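# Move the green pen from blue plate to white plate

## Task

Take the green pen off the blue plate and leave it lying on the white plate, with neither gripper touching the pen at the end.

## Robot and tools

Robot: two arms, left_arm and right_arm, each ending in a two-finger gripper. The fingers point along the gripper's own +z axis and close along its y axis. end_effector_position is the spot between the finger pads, roughly 1 cm short of the tips.

Frames: the scene frame has its origin at table-top height, halfway between the arms' nominal bases. +z is up, +x points out over the table, and left_arm sits on the +y side. Image left and right do not match the arm names. Calibrated bases in the scene frame: left_arm at (-0.015, +0.340, 0) m, quat_wxyz (+1.000, 0, 0, -0.004); right_arm at (+0.046, -0.370, 0) m, quat_wxyz (+1.000, 0, 0, +0.015). Up is +z in both base frames. Every hand position, quaternion, velocity and target an arm reports or receives, and its wrist camera pose, is in that arm's own base frame. Fixed cameras and the table use the scene frame. Reported hand poses may be off by a few centimetres, more at long reach.

Row layout (used by every moving tool): 16 plain numbers, always both arms: x, y, z, qw, qx, qy, qz, opening for left_arm, then the same eight for right_arm. x, y, z are an absolute gripper position in metres in that arm's base frame; the quaternion is absolute, w first. Opening runs from -1 (closed) to +1 (fully open, 0.093 m). To hold an orientation, repeat the same quaternion every row rather than copying a drifted reported one. An arm meant to stay still should get, in every call, the full pose it had when it stopped, plus its desired opening; writing 0 as opening is a real command to half close.

execute_actions(actions, cameras): actions is a list of actions; each action is up to 15 rows, one row per 1/30 s step, and the last row repeats to fill 15 steps. An action is rejected for both arms if any target lies over 0.6 m from that gripper's current position along any gripper axis; a bad first action voids the whole call. An empty list just returns state and images. cameras selects images: omitted, null or ["all"] gives all; [] gives none; an unknown name voids the call.

move(target, speed, blend, opening_speed, blocking, cameras): drives each gripper in a straight line from its Hand target to an absolute pose. target is one 16-number row or a list of up to 15 rows (waypoints); no 0.6 m check. speed is m/s per arm path, 0.002 to 0.5, default 0.25 (rotation capped at twice that in rad/s); one value or one per waypoint. blend, in m, rounds corners at intermediate waypoints (0 stops at each). opening_speed, at least 0.2 per second on the -1..+1 scale, ramps the fingers. blocking=false returns after about 0.5 s while the motion continues; a new move takes over from the current point. Paths run at least 0.5 s and are cut at 10 s. No collision avoidance. Faster motion means more lag, deviation and harder impacts; aiming far past a contact pushes harder. Fingers change at the start (first row) or on arrival at later rows, with the arms pausing. Route around an arm's own base, not close past it, to avoid flipping its shoulder posture.

wait(seconds 0 to 10, cameras): lets time pass with last commands held; a running move continues. stop(cameras): brakes a running move. zoom_image(camera, region [x0, y0, x1, y1] in pixels, max 504x504): magnifies part of the newest image from cam_head_left, cam_head_right, cam_left_wrist or cam_right_wrist (all 672x504). finished_scene(scene): closes the current scene, given its number; irreversible.

Results: each gripper's position and quat_wxyz, Hand target (where the arm is actually being sent, often short of what you asked), Tool commands, grip_measured, Joint positions (gripper gap in metres last), joint velocities ("within noise" means still), joint torques (include the arm's own weight; entries 1 to 3 wrap at ±28 N m). A move adds a "move:" line: done, off_target, moving, held or fault, plus limits such as paced (pose clipped) or held (steps withheld). done means within 10 mm and 2 degrees, not that anything is grasped.

Control behaviour: each step the pose is clipped to within 100 mm and 20 degrees of the measured pose, so long jumps need several actions. Friction and gravity can leave the gripper low, short or tilted; check and correct after each motion. Small moves may not happen or go astray. The simulation keeps running while you reply.

Gripping: grip_measured is the motor reading; pads meet near -0.94, and an object of width w mm sits at about -0.94 + 0.0208*w. Sending at least 0.24 below that reading grips firmly; keep sending it to hold. To release, send well above the width reading. A reading may sit up to 0.02 too open. A thin pen may need a command near -1; check the hold in images, not the reading alone.

Avoid: dropping the pen or releasing it while moving, slamming into the table or plates, hard presses, arms colliding with each other (this can fail the task), anything leaving the table, and overheating motors by holding stretched or pushing into unreachable poses (MOTOR HOT warns at 75 °C; a fault at 90 °C folds the arm away for good). Finish with the gripper open and lifted clear of the pen.

Each tool is called after "Emit:" as name(argument=value, ...), one argument or row to a line, values as JSON.

## Session

Emit:
execute_actions(
  actions=[],
)

Scene clock: 0.00 s.
left_arm: end_effector_position=(+0.3863, +0.0433, +0.0918) grip_measured=+1.000 end_effector_quat_wxyz=(+0.582, -0.107, +0.802, +0.087) | right_arm: end_effector_position=(+0.3976, -0.0292, +0.0912) grip_measured=+1.000 end_effector_quat_wxyz=(+0.562, +0.076, +0.818, -0.095)
Joint positions: left_arm=[-0.004 1.58 0.356 0.898 -0.27 -0.075 0.093] | right_arm=[0.046 1.583 0.425 0.784 0.285 0.036 0.093]
Joint velocities: within noise
Joint torques (N m): no reading
Motor temperatures (°C): left_arm=[26 28 30 30 26 28 26] | right_arm=[27 30 26 26 26 27 27]
Heat: left arm: 30 °C; right arm: 30 °C.
Hand target: left_arm +0.3883, +0.0433, +0.0961; +0.586, -0.107, +0.798, +0.086 | right_arm +0.3991, -0.0291, +0.0945; +0.566, +0.077, +0.816, -0.094
Tool commands: left_gripper/opening=+1.0 right_gripper/opening=+1.0

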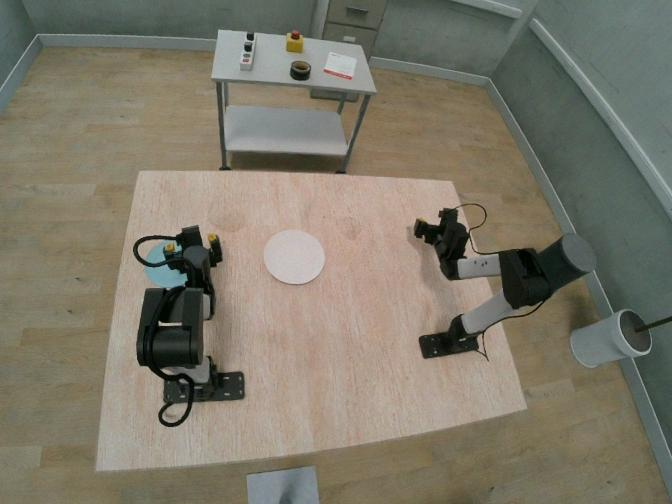

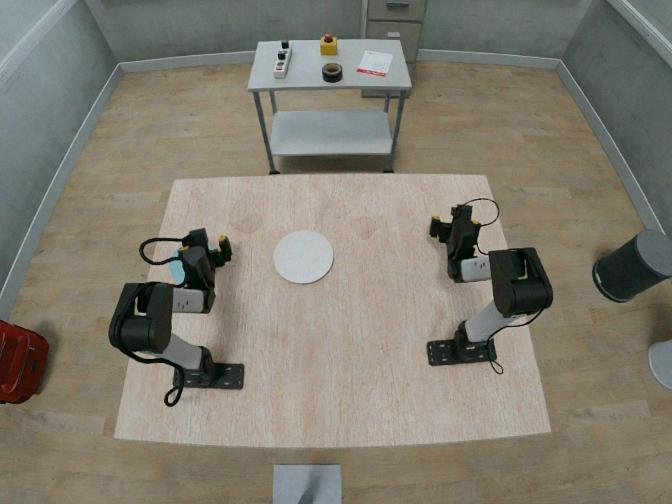

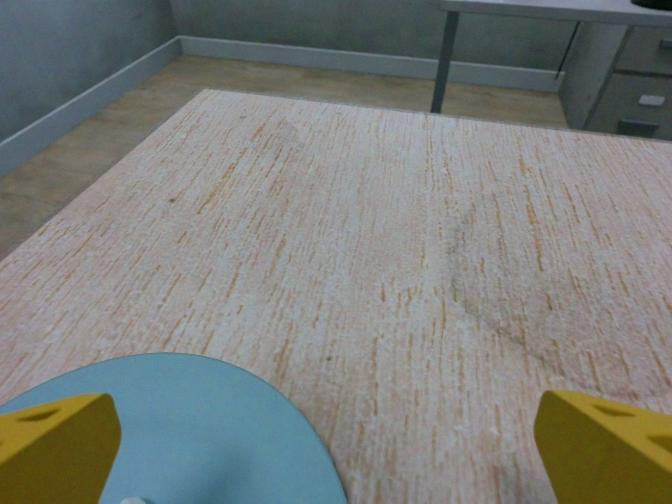

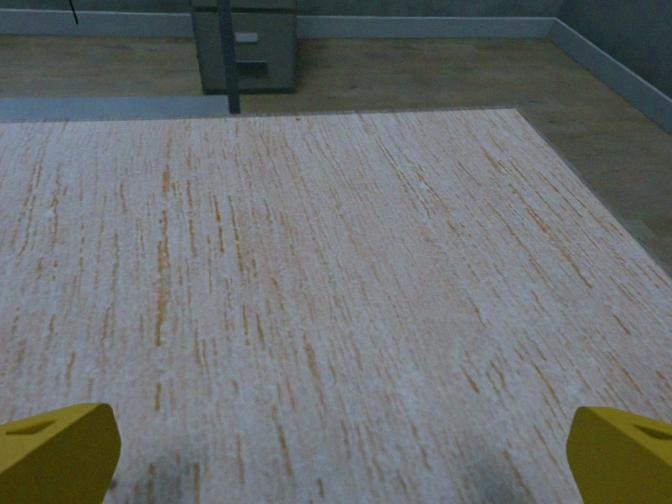

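Emit:
move(
  target=[0.30,0.08,0.22,0,0,1,0,1,0.3991,-0.0291,0.0945,0.566,0.077,0.816,-0.094,1],
)

Scene clock: 7.73 s.
left_arm: end_effector_position=(+0.2989, +0.0794, +0.2110) grip_measured=+1.000 end_effector_quat_wxyz=(+0.044, -0.009, +0.999, +0.013) | right_arm: end_effector_position=(+0.3976, -0.0292, +0.0912) grip_measured=+1.000 end_effector_quat_wxyz=(+0.562, +0.076, +0.818, -0.095)
Joint positions: left_arm=[0.258 1.673 1.74 -1.547 -0.003 0.24 0.093] | right_arm=[0.046 1.583 0.425 0.784 0.285 0.036 0.093]
Joint velocities: within noise
Joint torques (N m): left_arm=[0.66 -6.16 9.57 0.5 0.06 0.19] | right_arm=[0.21 -5.97 5.31 2.73 -0.01 0.1]
Motor temperatures (°C): left_arm=[26 28 31 31 26 28 26] | right_arm=[27 31 27 29 26 27 27]
Heat: left arm: 31 °C; right arm: 31 °C.
Hand target: left_arm +0.2986, +0.0813, +0.2208; +0.053, -0.006, +0.998, +0.014 | right_arm +0.3991, -0.0291, +0.0945; +0.566, +0.077, +0.816, -0.094
Off the commanded pose: left_arm 0.009 m, 5 deg | right_arm 0.004 m, 1 deg.
joint sent to its limit (left arm) — joint 4 (wrist pitch), lower limit. The joint targets are off in orientation, not in position.
move: off_target (left_arm)

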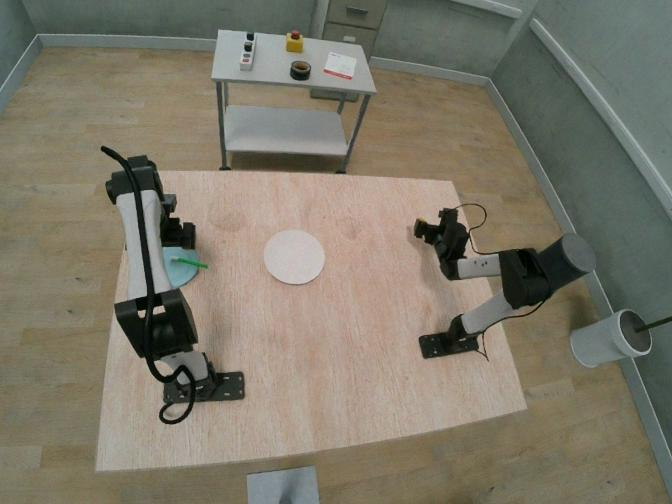

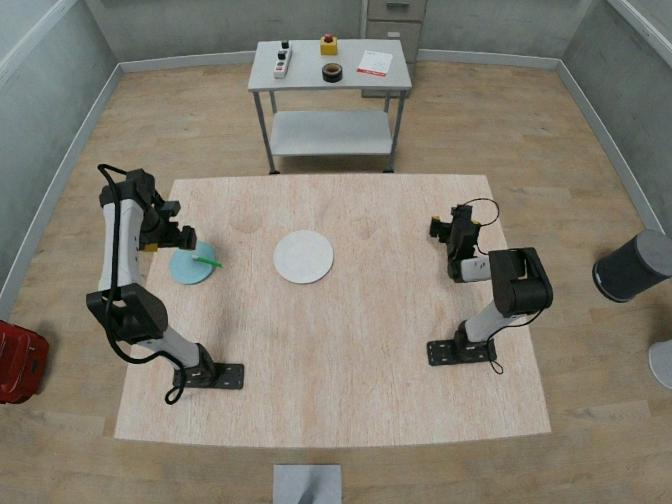

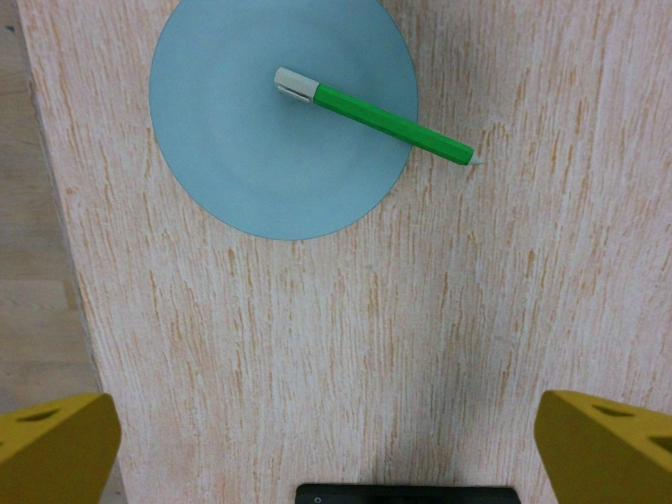

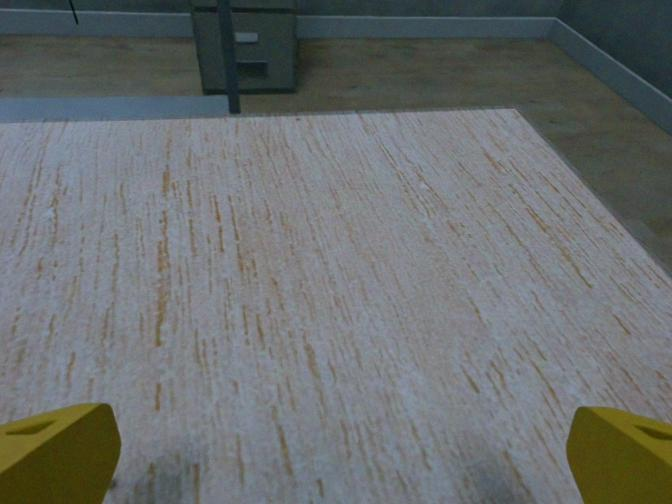

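Emit:
move(
  target=[0.30,0.075,0.16,0,-0.545,0.839,0,1,0.3991,-0.0291,0.0945,0.566,0.077,0.816,-0.094,1],
)

Scene clock: 32.37 s.
left_arm: end_effector_position=(+0.2998, +0.0754, +0.1704) grip_measured=+1.000 end_effector_quat_wxyz=(+0.008, -0.537, +0.844, -0.007) | right_arm: end_effector_position=(+0.3976, -0.0292, +0.0912) grip_measured=+1.000 end_effector_quat_wxyz=(+0.562, +0.076, +0.818, -0.095)
Joint positions: left_arm=[0.251 1.703 1.612 -1.46 0.007 -0.883 0.093] | right_arm=[0.046 1.583 0.425 0.784 0.285 0.036 0.093]
Joint velocities: within noise
Joint torques (N m): left_arm=[-0.61 -5.04 4.56 0.68 0 -0.15] | right_arm=[0.21 -5.96 5.3 2.73 0 0.1]
Motor temperatures (°C): left_arm=[26 31 33 30 26 28 26] | right_arm=[27 32 29 33 26 27 27]
Heat: left arm: 33 °C; right arm: 33 °C.
Hand target: left_arm +0.3001, +0.0732, +0.1603; -0.002, -0.541, +0.841, -0.005 | right_arm +0.3991, -0.0291, +0.0945; +0.566, +0.077, +0.816, -0.094
Off the commanded pose: left_arm 0.010 m, 2 deg | right_arm 0.004 m, 1 deg.
move: done

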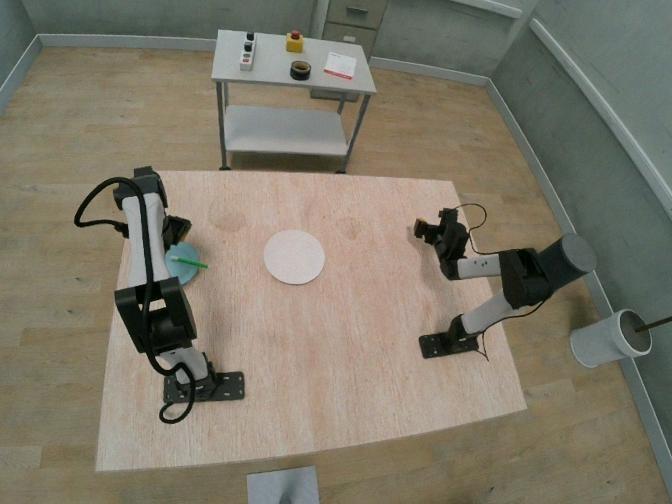

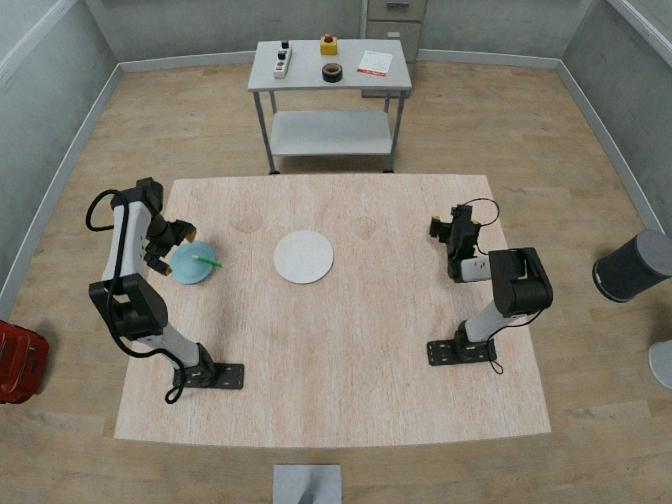

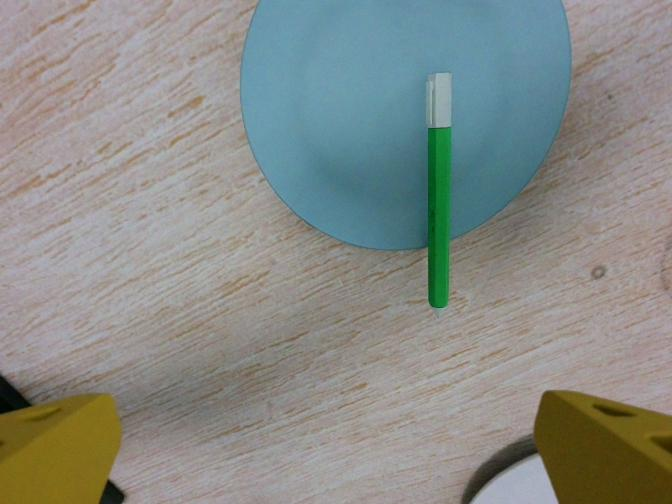

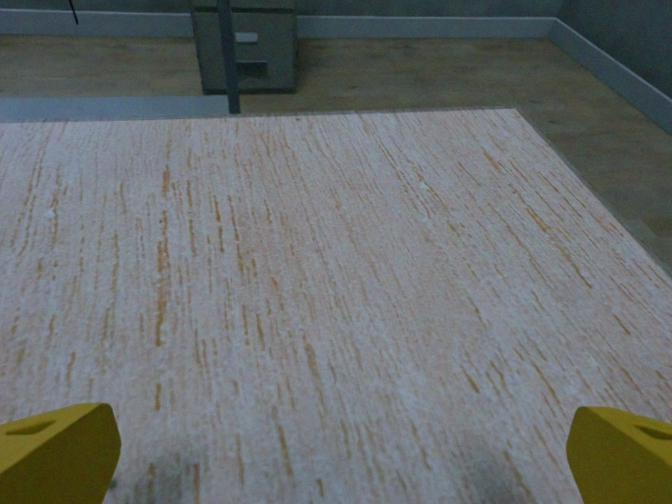

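Emit:
move(
  target=[0.341,0.05,0.078,0,-0.545,0.839,0,0.3,0.3991,-0.0291,0.0945,0.566,0.077,0.816,-0.094,1],
)

Emit:
zoom_image(
  camera="cam_head_right",
  region=[100, 180, 300, 330],
)

Scene clock: 43.30 s.
left_arm: end_effector_position=(+0.3423, +0.0506, +0.0859) grip_measured=+0.303 end_effector_quat_wxyz=(+0.003, -0.541, +0.841, -0.005) | right_arm: end_effector_position=(+0.3976, -0.0292, +0.0912) grip_measured=+1.000 end_effector_quat_wxyz=(+0.562, +0.076, +0.818, -0.095)
Joint positions: left_arm=[0.15 1.856 1.462 -1.167 0.007 -0.992 0.06] | right_arm=[0.046 1.583 0.425 0.784 0.285 0.036 0.093]
Joint velocities: within noise
Joint torques (N m): left_arm=[-0.49 -6.56 5.03 0.65 -0.14 -0.14] | right_arm=[0.23 -5.98 5.3 2.73 0 0.1]
Motor temperatures (°C): left_arm=[26 31 33 30 26 28 26] | right_arm=[27 33 29 34 26 27 27]
Heat: left arm: 33 °C; right arm: 34 °C.
Hand target: left_arm +0.3407, +0.0501, +0.0782; +0.000, -0.545, +0.839, +0.000 | right_arm +0.3991, -0.0291, +0.0945; +0.566, +0.077, +0.816, -0.094
Off the commanded pose: left_arm 0.008 m, 1 deg | right_arm 0.004 m, 1 deg.
move: done

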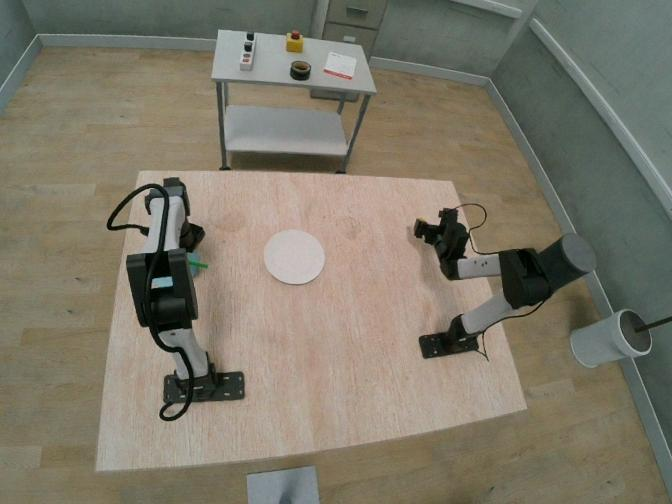

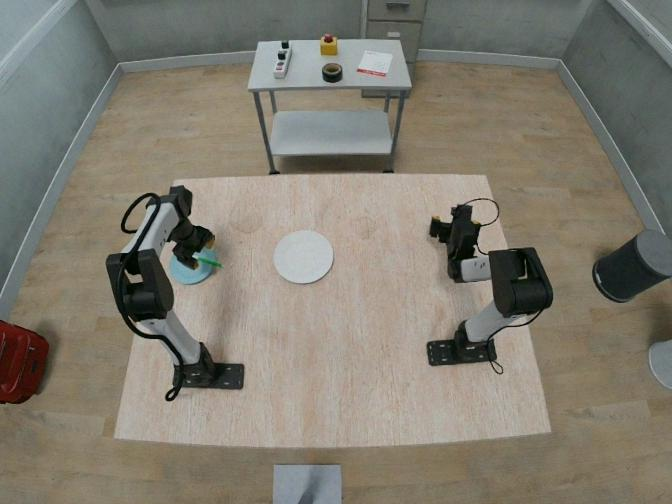

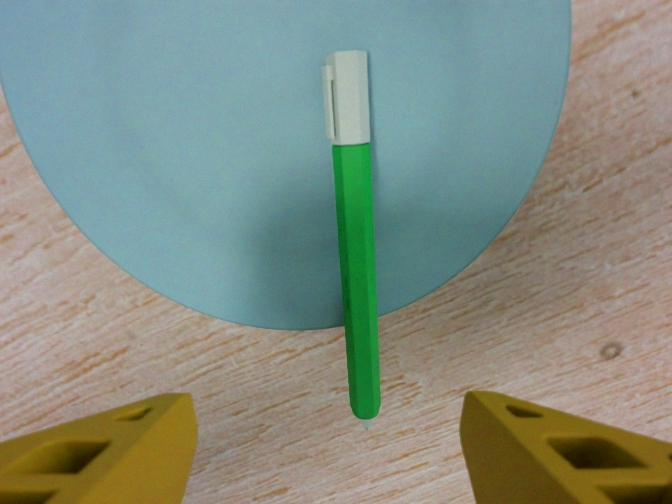

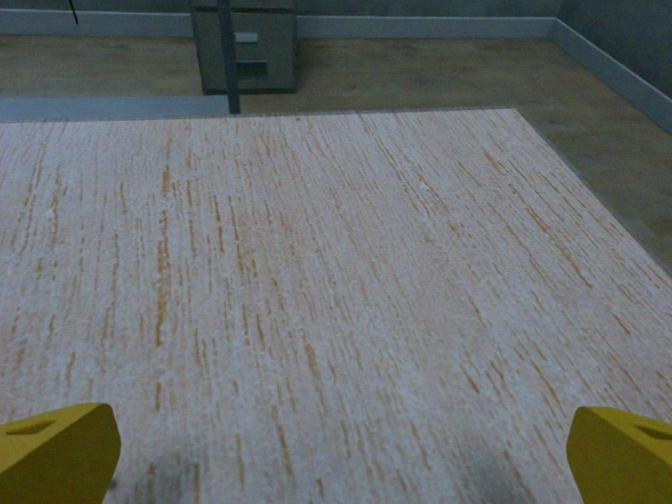

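Scaled by 2.520.

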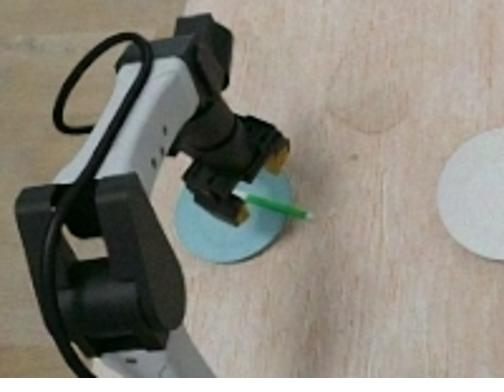

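Emit:
move(
  target=[0.354,0.066,0.04,0,-0.545,0.839,0,0.3,0.3991,-0.0291,0.0945,0.566,0.077,0.816,-0.094,1],
  speed=0.12,
  cameras=["cam_left_wrist"],
)

Scene clock: 55.03 s.
left_arm: end_effector_position=(+0.3578, +0.0630, +0.0501) grip_measured=+0.303 end_effector_quat_wxyz=(+0.007, -0.552, +0.834, -0.007) | right_arm: end_effector_position=(+0.3976, -0.0292, +0.0912) grip_measured=+1.000 end_effector_quat_wxyz=(+0.562, +0.076, +0.818, -0.095)
Joint positions: left_arm=[0.178 1.942 1.433 -1.044 0.007 -0.992 0.06] | right_arm=[0.046 1.583 0.425 0.784 0.285 0.036 0.093]
Joint velocities: within noise
Joint torques (N m): left_arm=[0.54 -6.69 4.75 0.66 -0.13 0.19] | right_arm=[0.23 -6.01 5.29 2.73 0 0.1]
Motor temperatures (°C): left_arm=[26 32 33 30 26 28 26] | right_arm=[27 33 29 35 26 27 27]
Heat: left arm: 33 °C; right arm: 35 °C.
Hand target: left_arm +0.3538, +0.0659, +0.0403; +0.000, -0.549, +0.836, +0.000 | right_arm +0.3991, -0.0291, +0.0945; +0.566, +0.077, +0.816, -0.094
Off the commanded pose: left_arm 0.011 m, 1 deg | right_arm 0.004 m, 1 deg.
move: off_target (left_arm)
Images, in order (width x height): cam_left_wrist 672x504.

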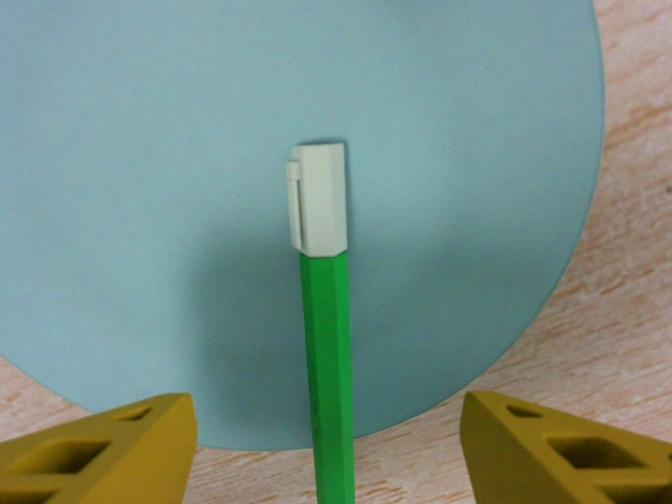

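Emit:
move(
  target=[0.3555,0.074,0.021,0,-0.541,0.841,0,0.3,0.3991,-0.0291,0.0945,0.566,0.077,0.816,-0.094,1],
  speed=0.06,
  cameras=["cam_left_wrist"],
)

Scene clock: 60.60 s.
left_arm: end_effector_position=(+0.3608, +0.0709, +0.0323) grip_measured=+0.303 end_effector_quat_wxyz=(+0.009, -0.544, +0.839, -0.007) | right_arm: end_effector_position=(+0.3976, -0.0292, +0.0912) grip_measured=+1.000 end_effector_quat_wxyz=(+0.562, +0.076, +0.818, -0.095)
Joint positions: left_arm=[0.198 1.975 1.405 -0.98 0.007 -0.952 0.06] | right_arm=[0.046 1.583 0.425 0.784 0.285 0.036 0.093]
Joint velocities: within noise
Joint torques (N m): left_arm=[0.62 -6.68 4.51 0.68 -0.13 0.19] | right_arm=[0.21 -6 5.26 2.73 0 0.11]
Motor temperatures (°C): left_arm=[26 33 33 30 26 28 26] | right_arm=[27 33 30 36 26 27 27]
Heat: left arm: 33 °C; right arm: 36 °C.
Hand target: left_arm +0.3554, +0.0739, +0.0213; +0.000, -0.541, +0.841, +0.000 | right_arm +0.3991, -0.0291, +0.0945; +0.566, +0.077, +0.816, -0.094
Off the commanded pose: left_arm 0.013 m, 1 deg | right_arm 0.004 m, 1 deg.
move: off_target (left_arm)
Images, in order (width x height): cam_left_wrist 672x504.

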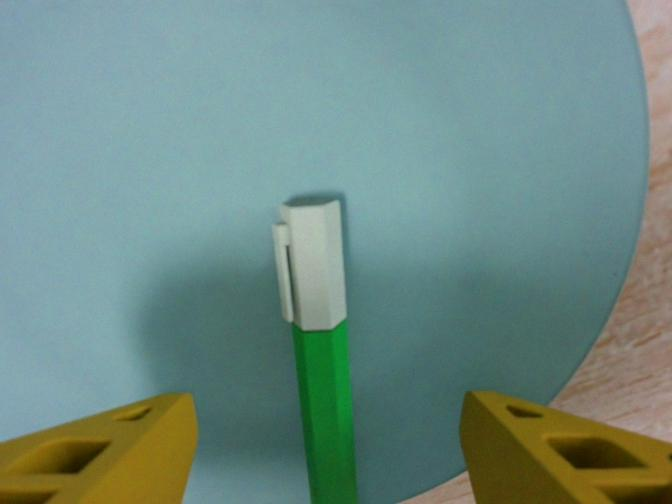

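Emit:
move(
  target=[
    [0.3530,0.073,0.014,0,-0.541,0.841,0,0.3,0.3991,-0.0291,0.0945,0.566,0.077,0.816,-0.094,1],
    [0.3530,0.073,0.014,0,-0.541,0.841,0,-1,0.3991,-0.0291,0.0945,0.566,0.077,0.816,-0.094,1],
  ],
  speed=0.06,
  opening_speed=0.8,
  cameras=["cam_left_wrist"],
)

Scene clock: 70.30 s.
left_arm: end_effector_position=(+0.3585, +0.0705, +0.0255) grip_measured=-0.886 end_effector_quat_wxyz=(+0.009, -0.544, +0.839, -0.008) | right_arm: end_effector_position=(+0.3976, -0.0292, +0.0912) grip_measured=+1.000 end_effector_quat_wxyz=(+0.562, +0.076, +0.818, -0.095)
Joint positions: left_arm=[0.198 1.975 1.376 -0.95 0.007 -0.952 0.003] | right_arm=[0.046 1.583 0.425 0.784 0.285 0.036 0.093]
Joint velocities: within noise
Joint torques (N m): left_arm=[0.5 -6.61 4.4 0.68 -0.12 0.17] | right_arm=[0.18 -5.98 5.27 2.73 -0.01 0.1]
Motor temperatures (°C): left_arm=[26 33 32 30 26 28 26] | right_arm=[27 33 30 36 26 27 27]
Heat: left arm: 33 °C; right arm: 36 °C.
Hand target: left_arm +0.3525, +0.0728, +0.0143; -0.001, -0.541, +0.841, +0.000 | right_arm +0.3991, -0.0291, +0.0945; +0.566, +0.077, +0.816, -0.094
Off the commanded pose: left_arm 0.013 m, 1 deg | right_arm 0.004 m, 1 deg.
move: off_target (left_arm); target 2's new opening was sent with left_arm's hand 0.013 m and 1 deg from that target
Images, in order (width x height): cam_left_wrist 672x504.

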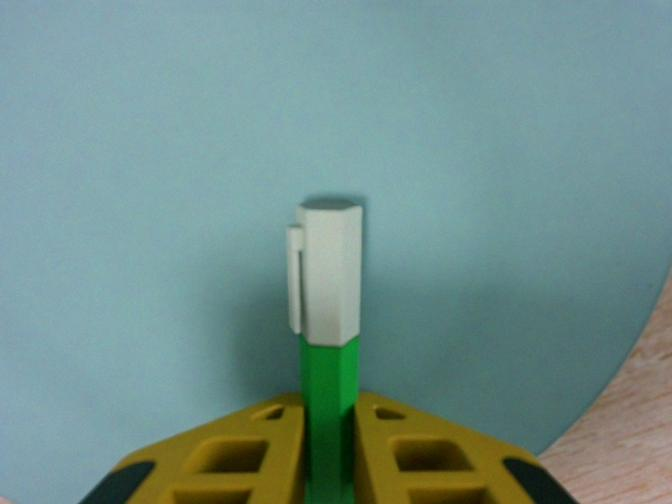

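Emit:
move(
  target=[
    [0.3530,0.073,0.12,0,-0.541,0.841,0,-1,0.3991,-0.0291,0.0945,0.566,0.077,0.816,-0.094,1],
    [0.36,-0.24,0.12,0,-0.182,0.983,0,-1,0.3991,-0.0291,0.0945,0.566,0.077,0.816,-0.094,1],
  ],
  blend=0.03,
  speed=0.18,
)

Emit:
zoom_image(
  camera="cam_head_right",
  region=[200, 180, 400, 330],
)

Scene clock: 84.07 s.
left_arm: end_effector_position=(+0.3546, -0.2383, +0.1188) grip_measured=-0.895 end_effector_quat_wxyz=(-0.005, -0.185, +0.983, -0.001) | right_arm: end_effector_position=(+0.3976, -0.0292, +0.0912) grip_measured=+1.000 end_effector_quat_wxyz=(+0.562, +0.076, +0.818, -0.095)
Joint positions: left_arm=[-0.589 2.218 2.126 -1.484 0.007 -0.96 0.002] | right_arm=[0.046 1.583 0.425 0.784 0.285 0.036 0.093]
Joint velocities: within noise
Joint torques (N m): left_arm=[0.05 -8.06 10.1 0.27 -0.17 0.19] | right_arm=[0.23 -5.98 5.3 2.73 -0.01 0.1]
Motor temperatures (°C): left_arm=[26 34 33 30 26 28 26] | right_arm=[27 34 30 37 26 27 27]
Heat: left arm: 34 °C; right arm: 37 °C.
Hand target: left_arm +0.3597, -0.2388, +0.1199; +0.000, -0.178, +0.984, +0.002 | right_arm +0.3991, -0.0291, +0.0945; +0.566, +0.077, +0.816, -0.094
Off the commanded pose: left_arm 0.006 m, 1 deg | right_arm 0.004 m, 1 deg.
move: done

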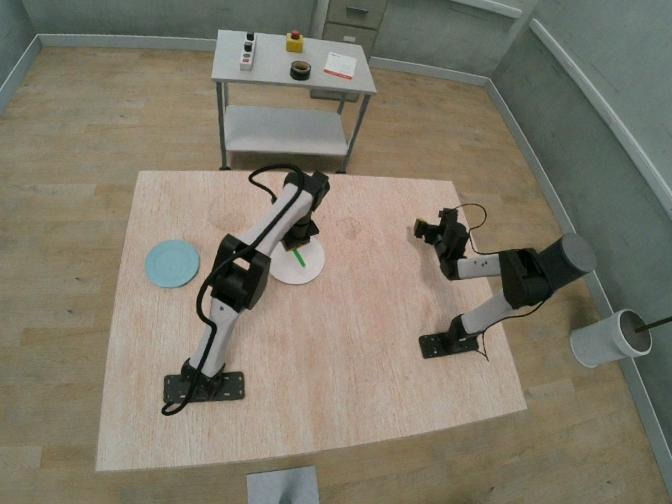

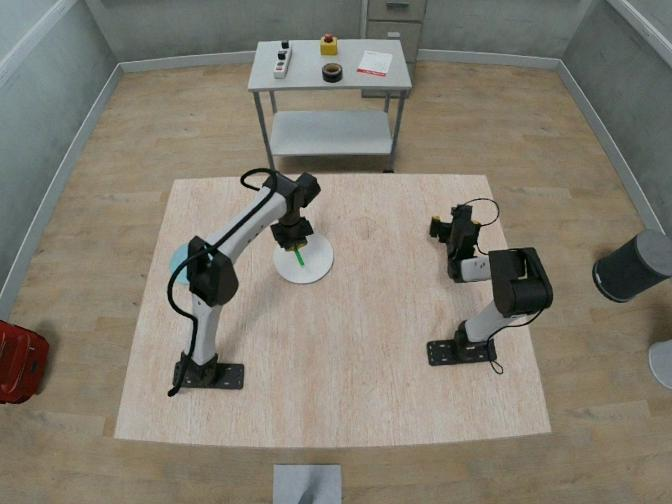

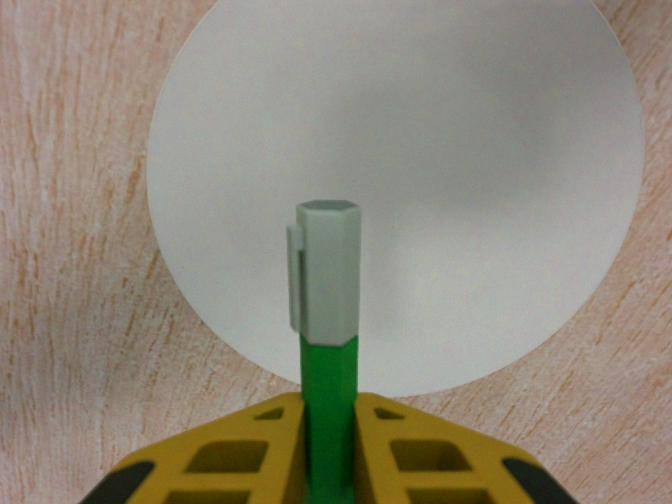

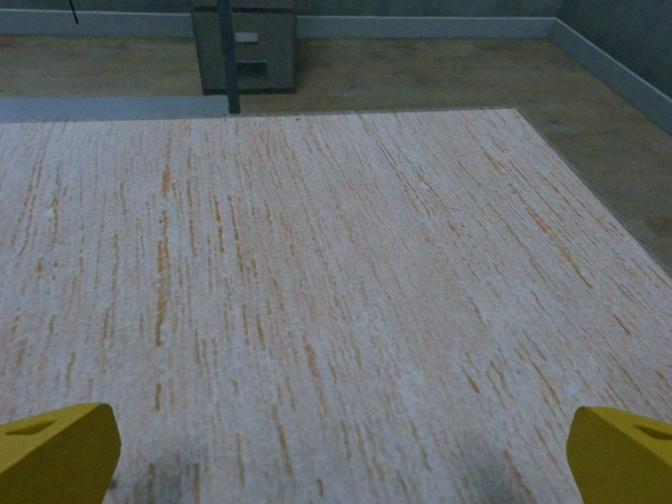

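Scaled by 2.520.

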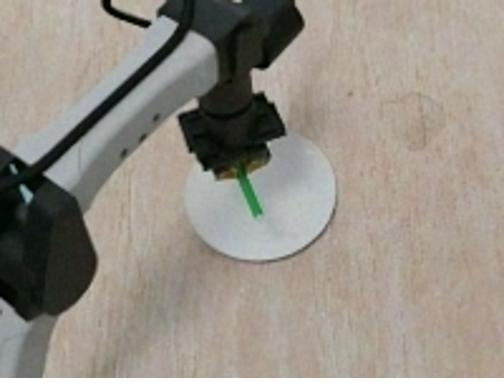

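Emit:
move(
  target=[
    [0.397,-0.245,0.07,0,-0.182,0.983,0,-1,0.3991,-0.0291,0.0945,0.566,0.077,0.816,-0.094,1],
    [0.397,-0.245,0.027,0,-0.182,0.983,0,-1,0.3991,-0.0291,0.0945,0.566,0.077,0.816,-0.094,1],
  ],
  blend=0.01,
  speed=[0.15,0.06],
)

Emit:
zoom_image(
  camera="cam_head_right",
  region=[200, 180, 400, 330],
)

Scene clock: 94.80 s.
left_arm: end_effector_position=(+0.3972, -0.2503, +0.0422) grip_measured=-0.895 end_effector_quat_wxyz=(+0.007, -0.190, +0.982, -0.011) | right_arm: end_effector_position=(+0.3976, -0.0292, +0.0912) grip_measured=+1.000 end_effector_quat_wxyz=(+0.562, +0.076, +0.818, -0.095)
Joint positions: left_arm=[-0.56 2.381 2.098 -1.262 0.007 -0.941 0.002] | right_arm=[0.046 1.583 0.425 0.784 0.285 0.036 0.093]
Joint velocities: within noise
Joint torques (N m): left_arm=[0.54 -9.17 4.77 0.7 -0.12 0.19] | right_arm=[0.2 -5.98 5.29 2.73 -0.01 0.09]
Motor temperatures (°C): left_arm=[26 36 34 30 26 28 27] | right_arm=[27 34 30 38 26 27 27]
Heat: left arm: 36 °C; right arm: 38 °C.
Hand target: left_arm +0.3965, -0.2449, +0.0272; +0.000, -0.186, +0.983, +0.000 | right_arm +0.3991, -0.0291, +0.0945; +0.566, +0.077, +0.816, -0.094
Off the commanded pose: left_arm 0.016 m, 2 deg | right_arm 0.004 m, 1 deg.
move: off_target (left_arm)

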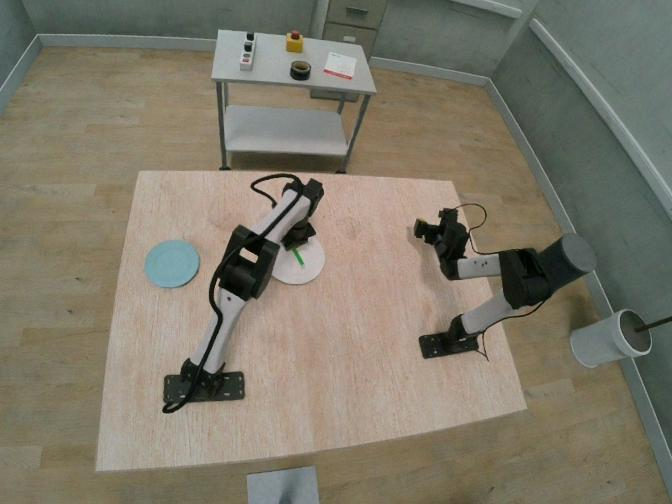

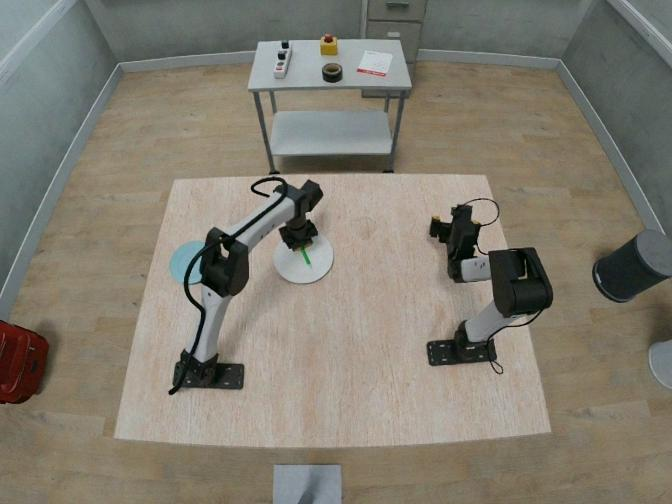

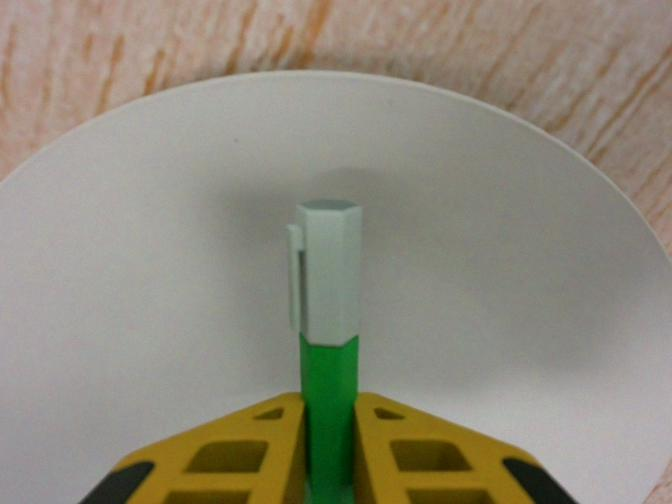

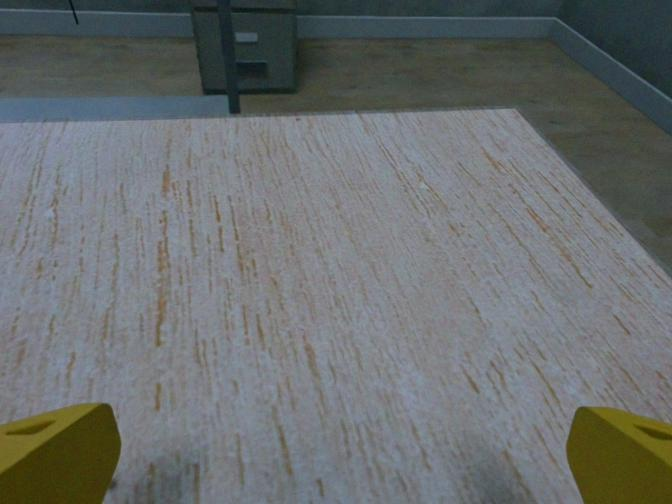

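Scaled by 2.520.

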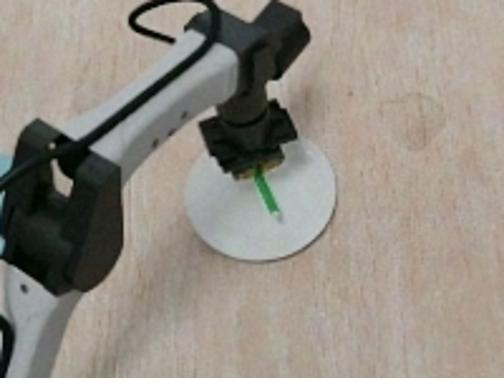

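Emit:
move(
  target=[0.387,-0.245,0.013,0,-0.182,0.983,0,-1,0.3991,-0.0291,0.0945,0.566,0.077,0.816,-0.094,1],
  speed=0.05,
  cameras=["cam_left_wrist"],
)

Scene clock: 103.10 s.
left_arm: end_effector_position=(+0.3925, -0.2439, +0.0226) grip_measured=-0.895 end_effector_quat_wxyz=(+0.007, -0.190, +0.982, +0.001) | right_arm: end_effector_position=(+0.3976, -0.0292, +0.0912) grip_measured=+1.000 end_effector_quat_wxyz=(+0.562, +0.076, +0.818, -0.095)
Joint positions: left_arm=[-0.56 2.372 2.004 -1.193 -0.011 -0.941 0.002] | right_arm=[0.046 1.583 0.425 0.784 0.285 0.036 0.093]
Joint velocities: within noise
Joint torques (N m): left_arm=[-0.46 -10.67 3.29 0.76 -0.05 0.14] | right_arm=[0.24 -5.98 5.29 2.73 0 0.1]
Motor temperatures (°C): left_arm=[26 37 33 30 26 28 27] | right_arm=[27 34 30 38 26 27 27]
Heat: left arm: 37 °C; right arm: 38 °C.
Hand target: left_arm +0.3878, -0.2432, +0.0132; +0.003, -0.182, +0.983, +0.005 | right_arm +0.3991, -0.0291, +0.0945; +0.566, +0.077, +0.816, -0.094
Off the commanded pose: left_arm 0.011 m, 1 deg | right_arm 0.004 m, 1 deg.
move: off_target (left_arm)
Images, in order (width x height): cam_left_wrist 672x504.

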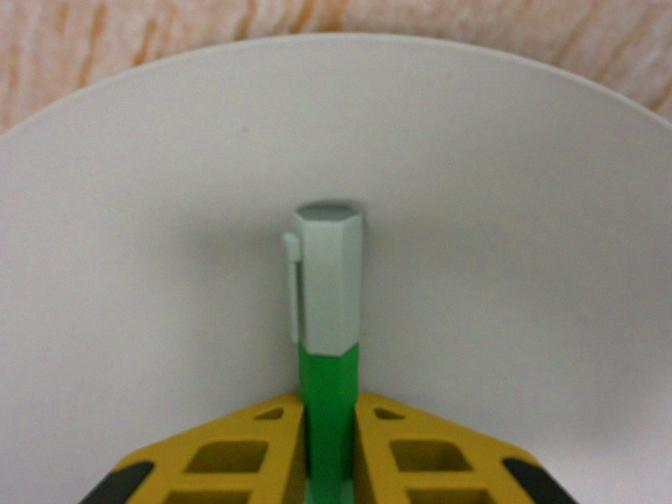

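In contact. Release and rise.

Emit:
move(
  target=[
    [0.387,-0.245,0.0135,0,-0.182,0.983,0,-0.4,0.3991,-0.0291,0.0945,0.566,0.077,0.816,-0.094,1],
    [0.387,-0.245,0.12,0,-0.182,0.983,0,-0.4,0.3991,-0.0291,0.0945,0.566,0.077,0.816,-0.094,1],
  ],
  speed=0.12,
  opening_speed=0.8,
  cameras=["cam_left_wrist","cam_head_right"],
)

Scene clock: 110.77 s.
left_arm: end_effector_position=(+0.3865, -0.2426, +0.1116) grip_measured=-0.403 end_effector_quat_wxyz=(+0.001, -0.186, +0.983, -0.002) | right_arm: end_effector_position=(+0.3976, -0.0292, +0.0912) grip_measured=+1.000 end_effector_quat_wxyz=(+0.562, +0.076, +0.818, -0.095)
Joint positions: left_arm=[-0.56 2.371 2.356 -1.552 0.001 -0.934 0.026] | right_arm=[0.046 1.583 0.425 0.784 0.285 0.036 0.093]
Joint velocities: within noise
Joint torques (N m): left_arm=[-0.46 -10.73 9.02 0.3 0.09 0.15] | right_arm=[0.23 -6.01 5.27 2.73 0 0.1]
Motor temperatures (°C): left_arm=[26 38 33 30 26 28 27] | right_arm=[27 34 30 39 26 27 27]
Heat: left arm: 38 °C; right arm: 39 °C.
Hand target: left_arm +0.3856, -0.2465, +0.1199; +0.004, -0.178, +0.984, -0.011 | right_arm +0.3991, -0.0291, +0.0945; +0.566, +0.077, +0.816, -0.094
Off the commanded pose: left_arm 0.009 m, 1 deg | right_arm 0.004 m, 1 deg.
joint sent to its limit (left arm) — joint 4 (wrist pitch), lower limit. The joint targets still meet the commanded pose.
move: done
Images, in order (width x height): cam_head_right 672x504, cam_left_wrist 672x504.

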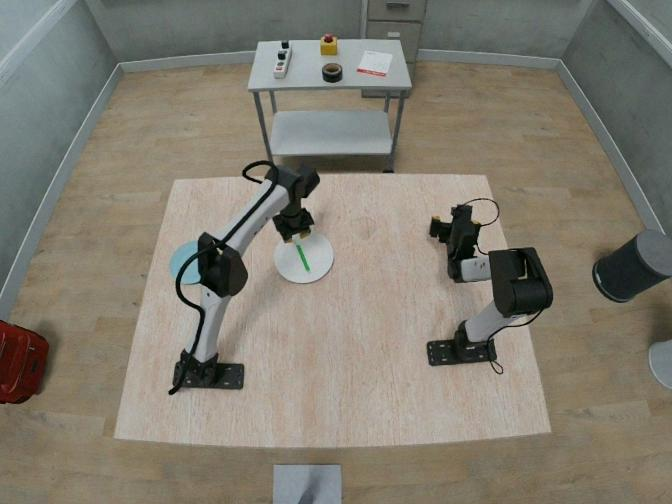

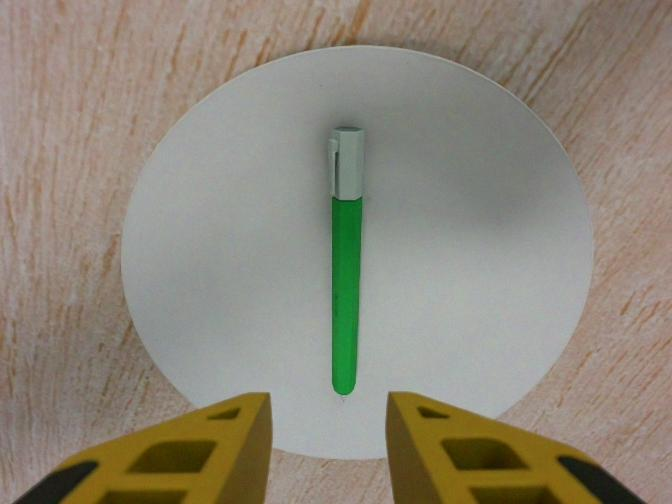

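Emit:
finished_scene(
  scene=1,
)

The scene is finished: the task was done.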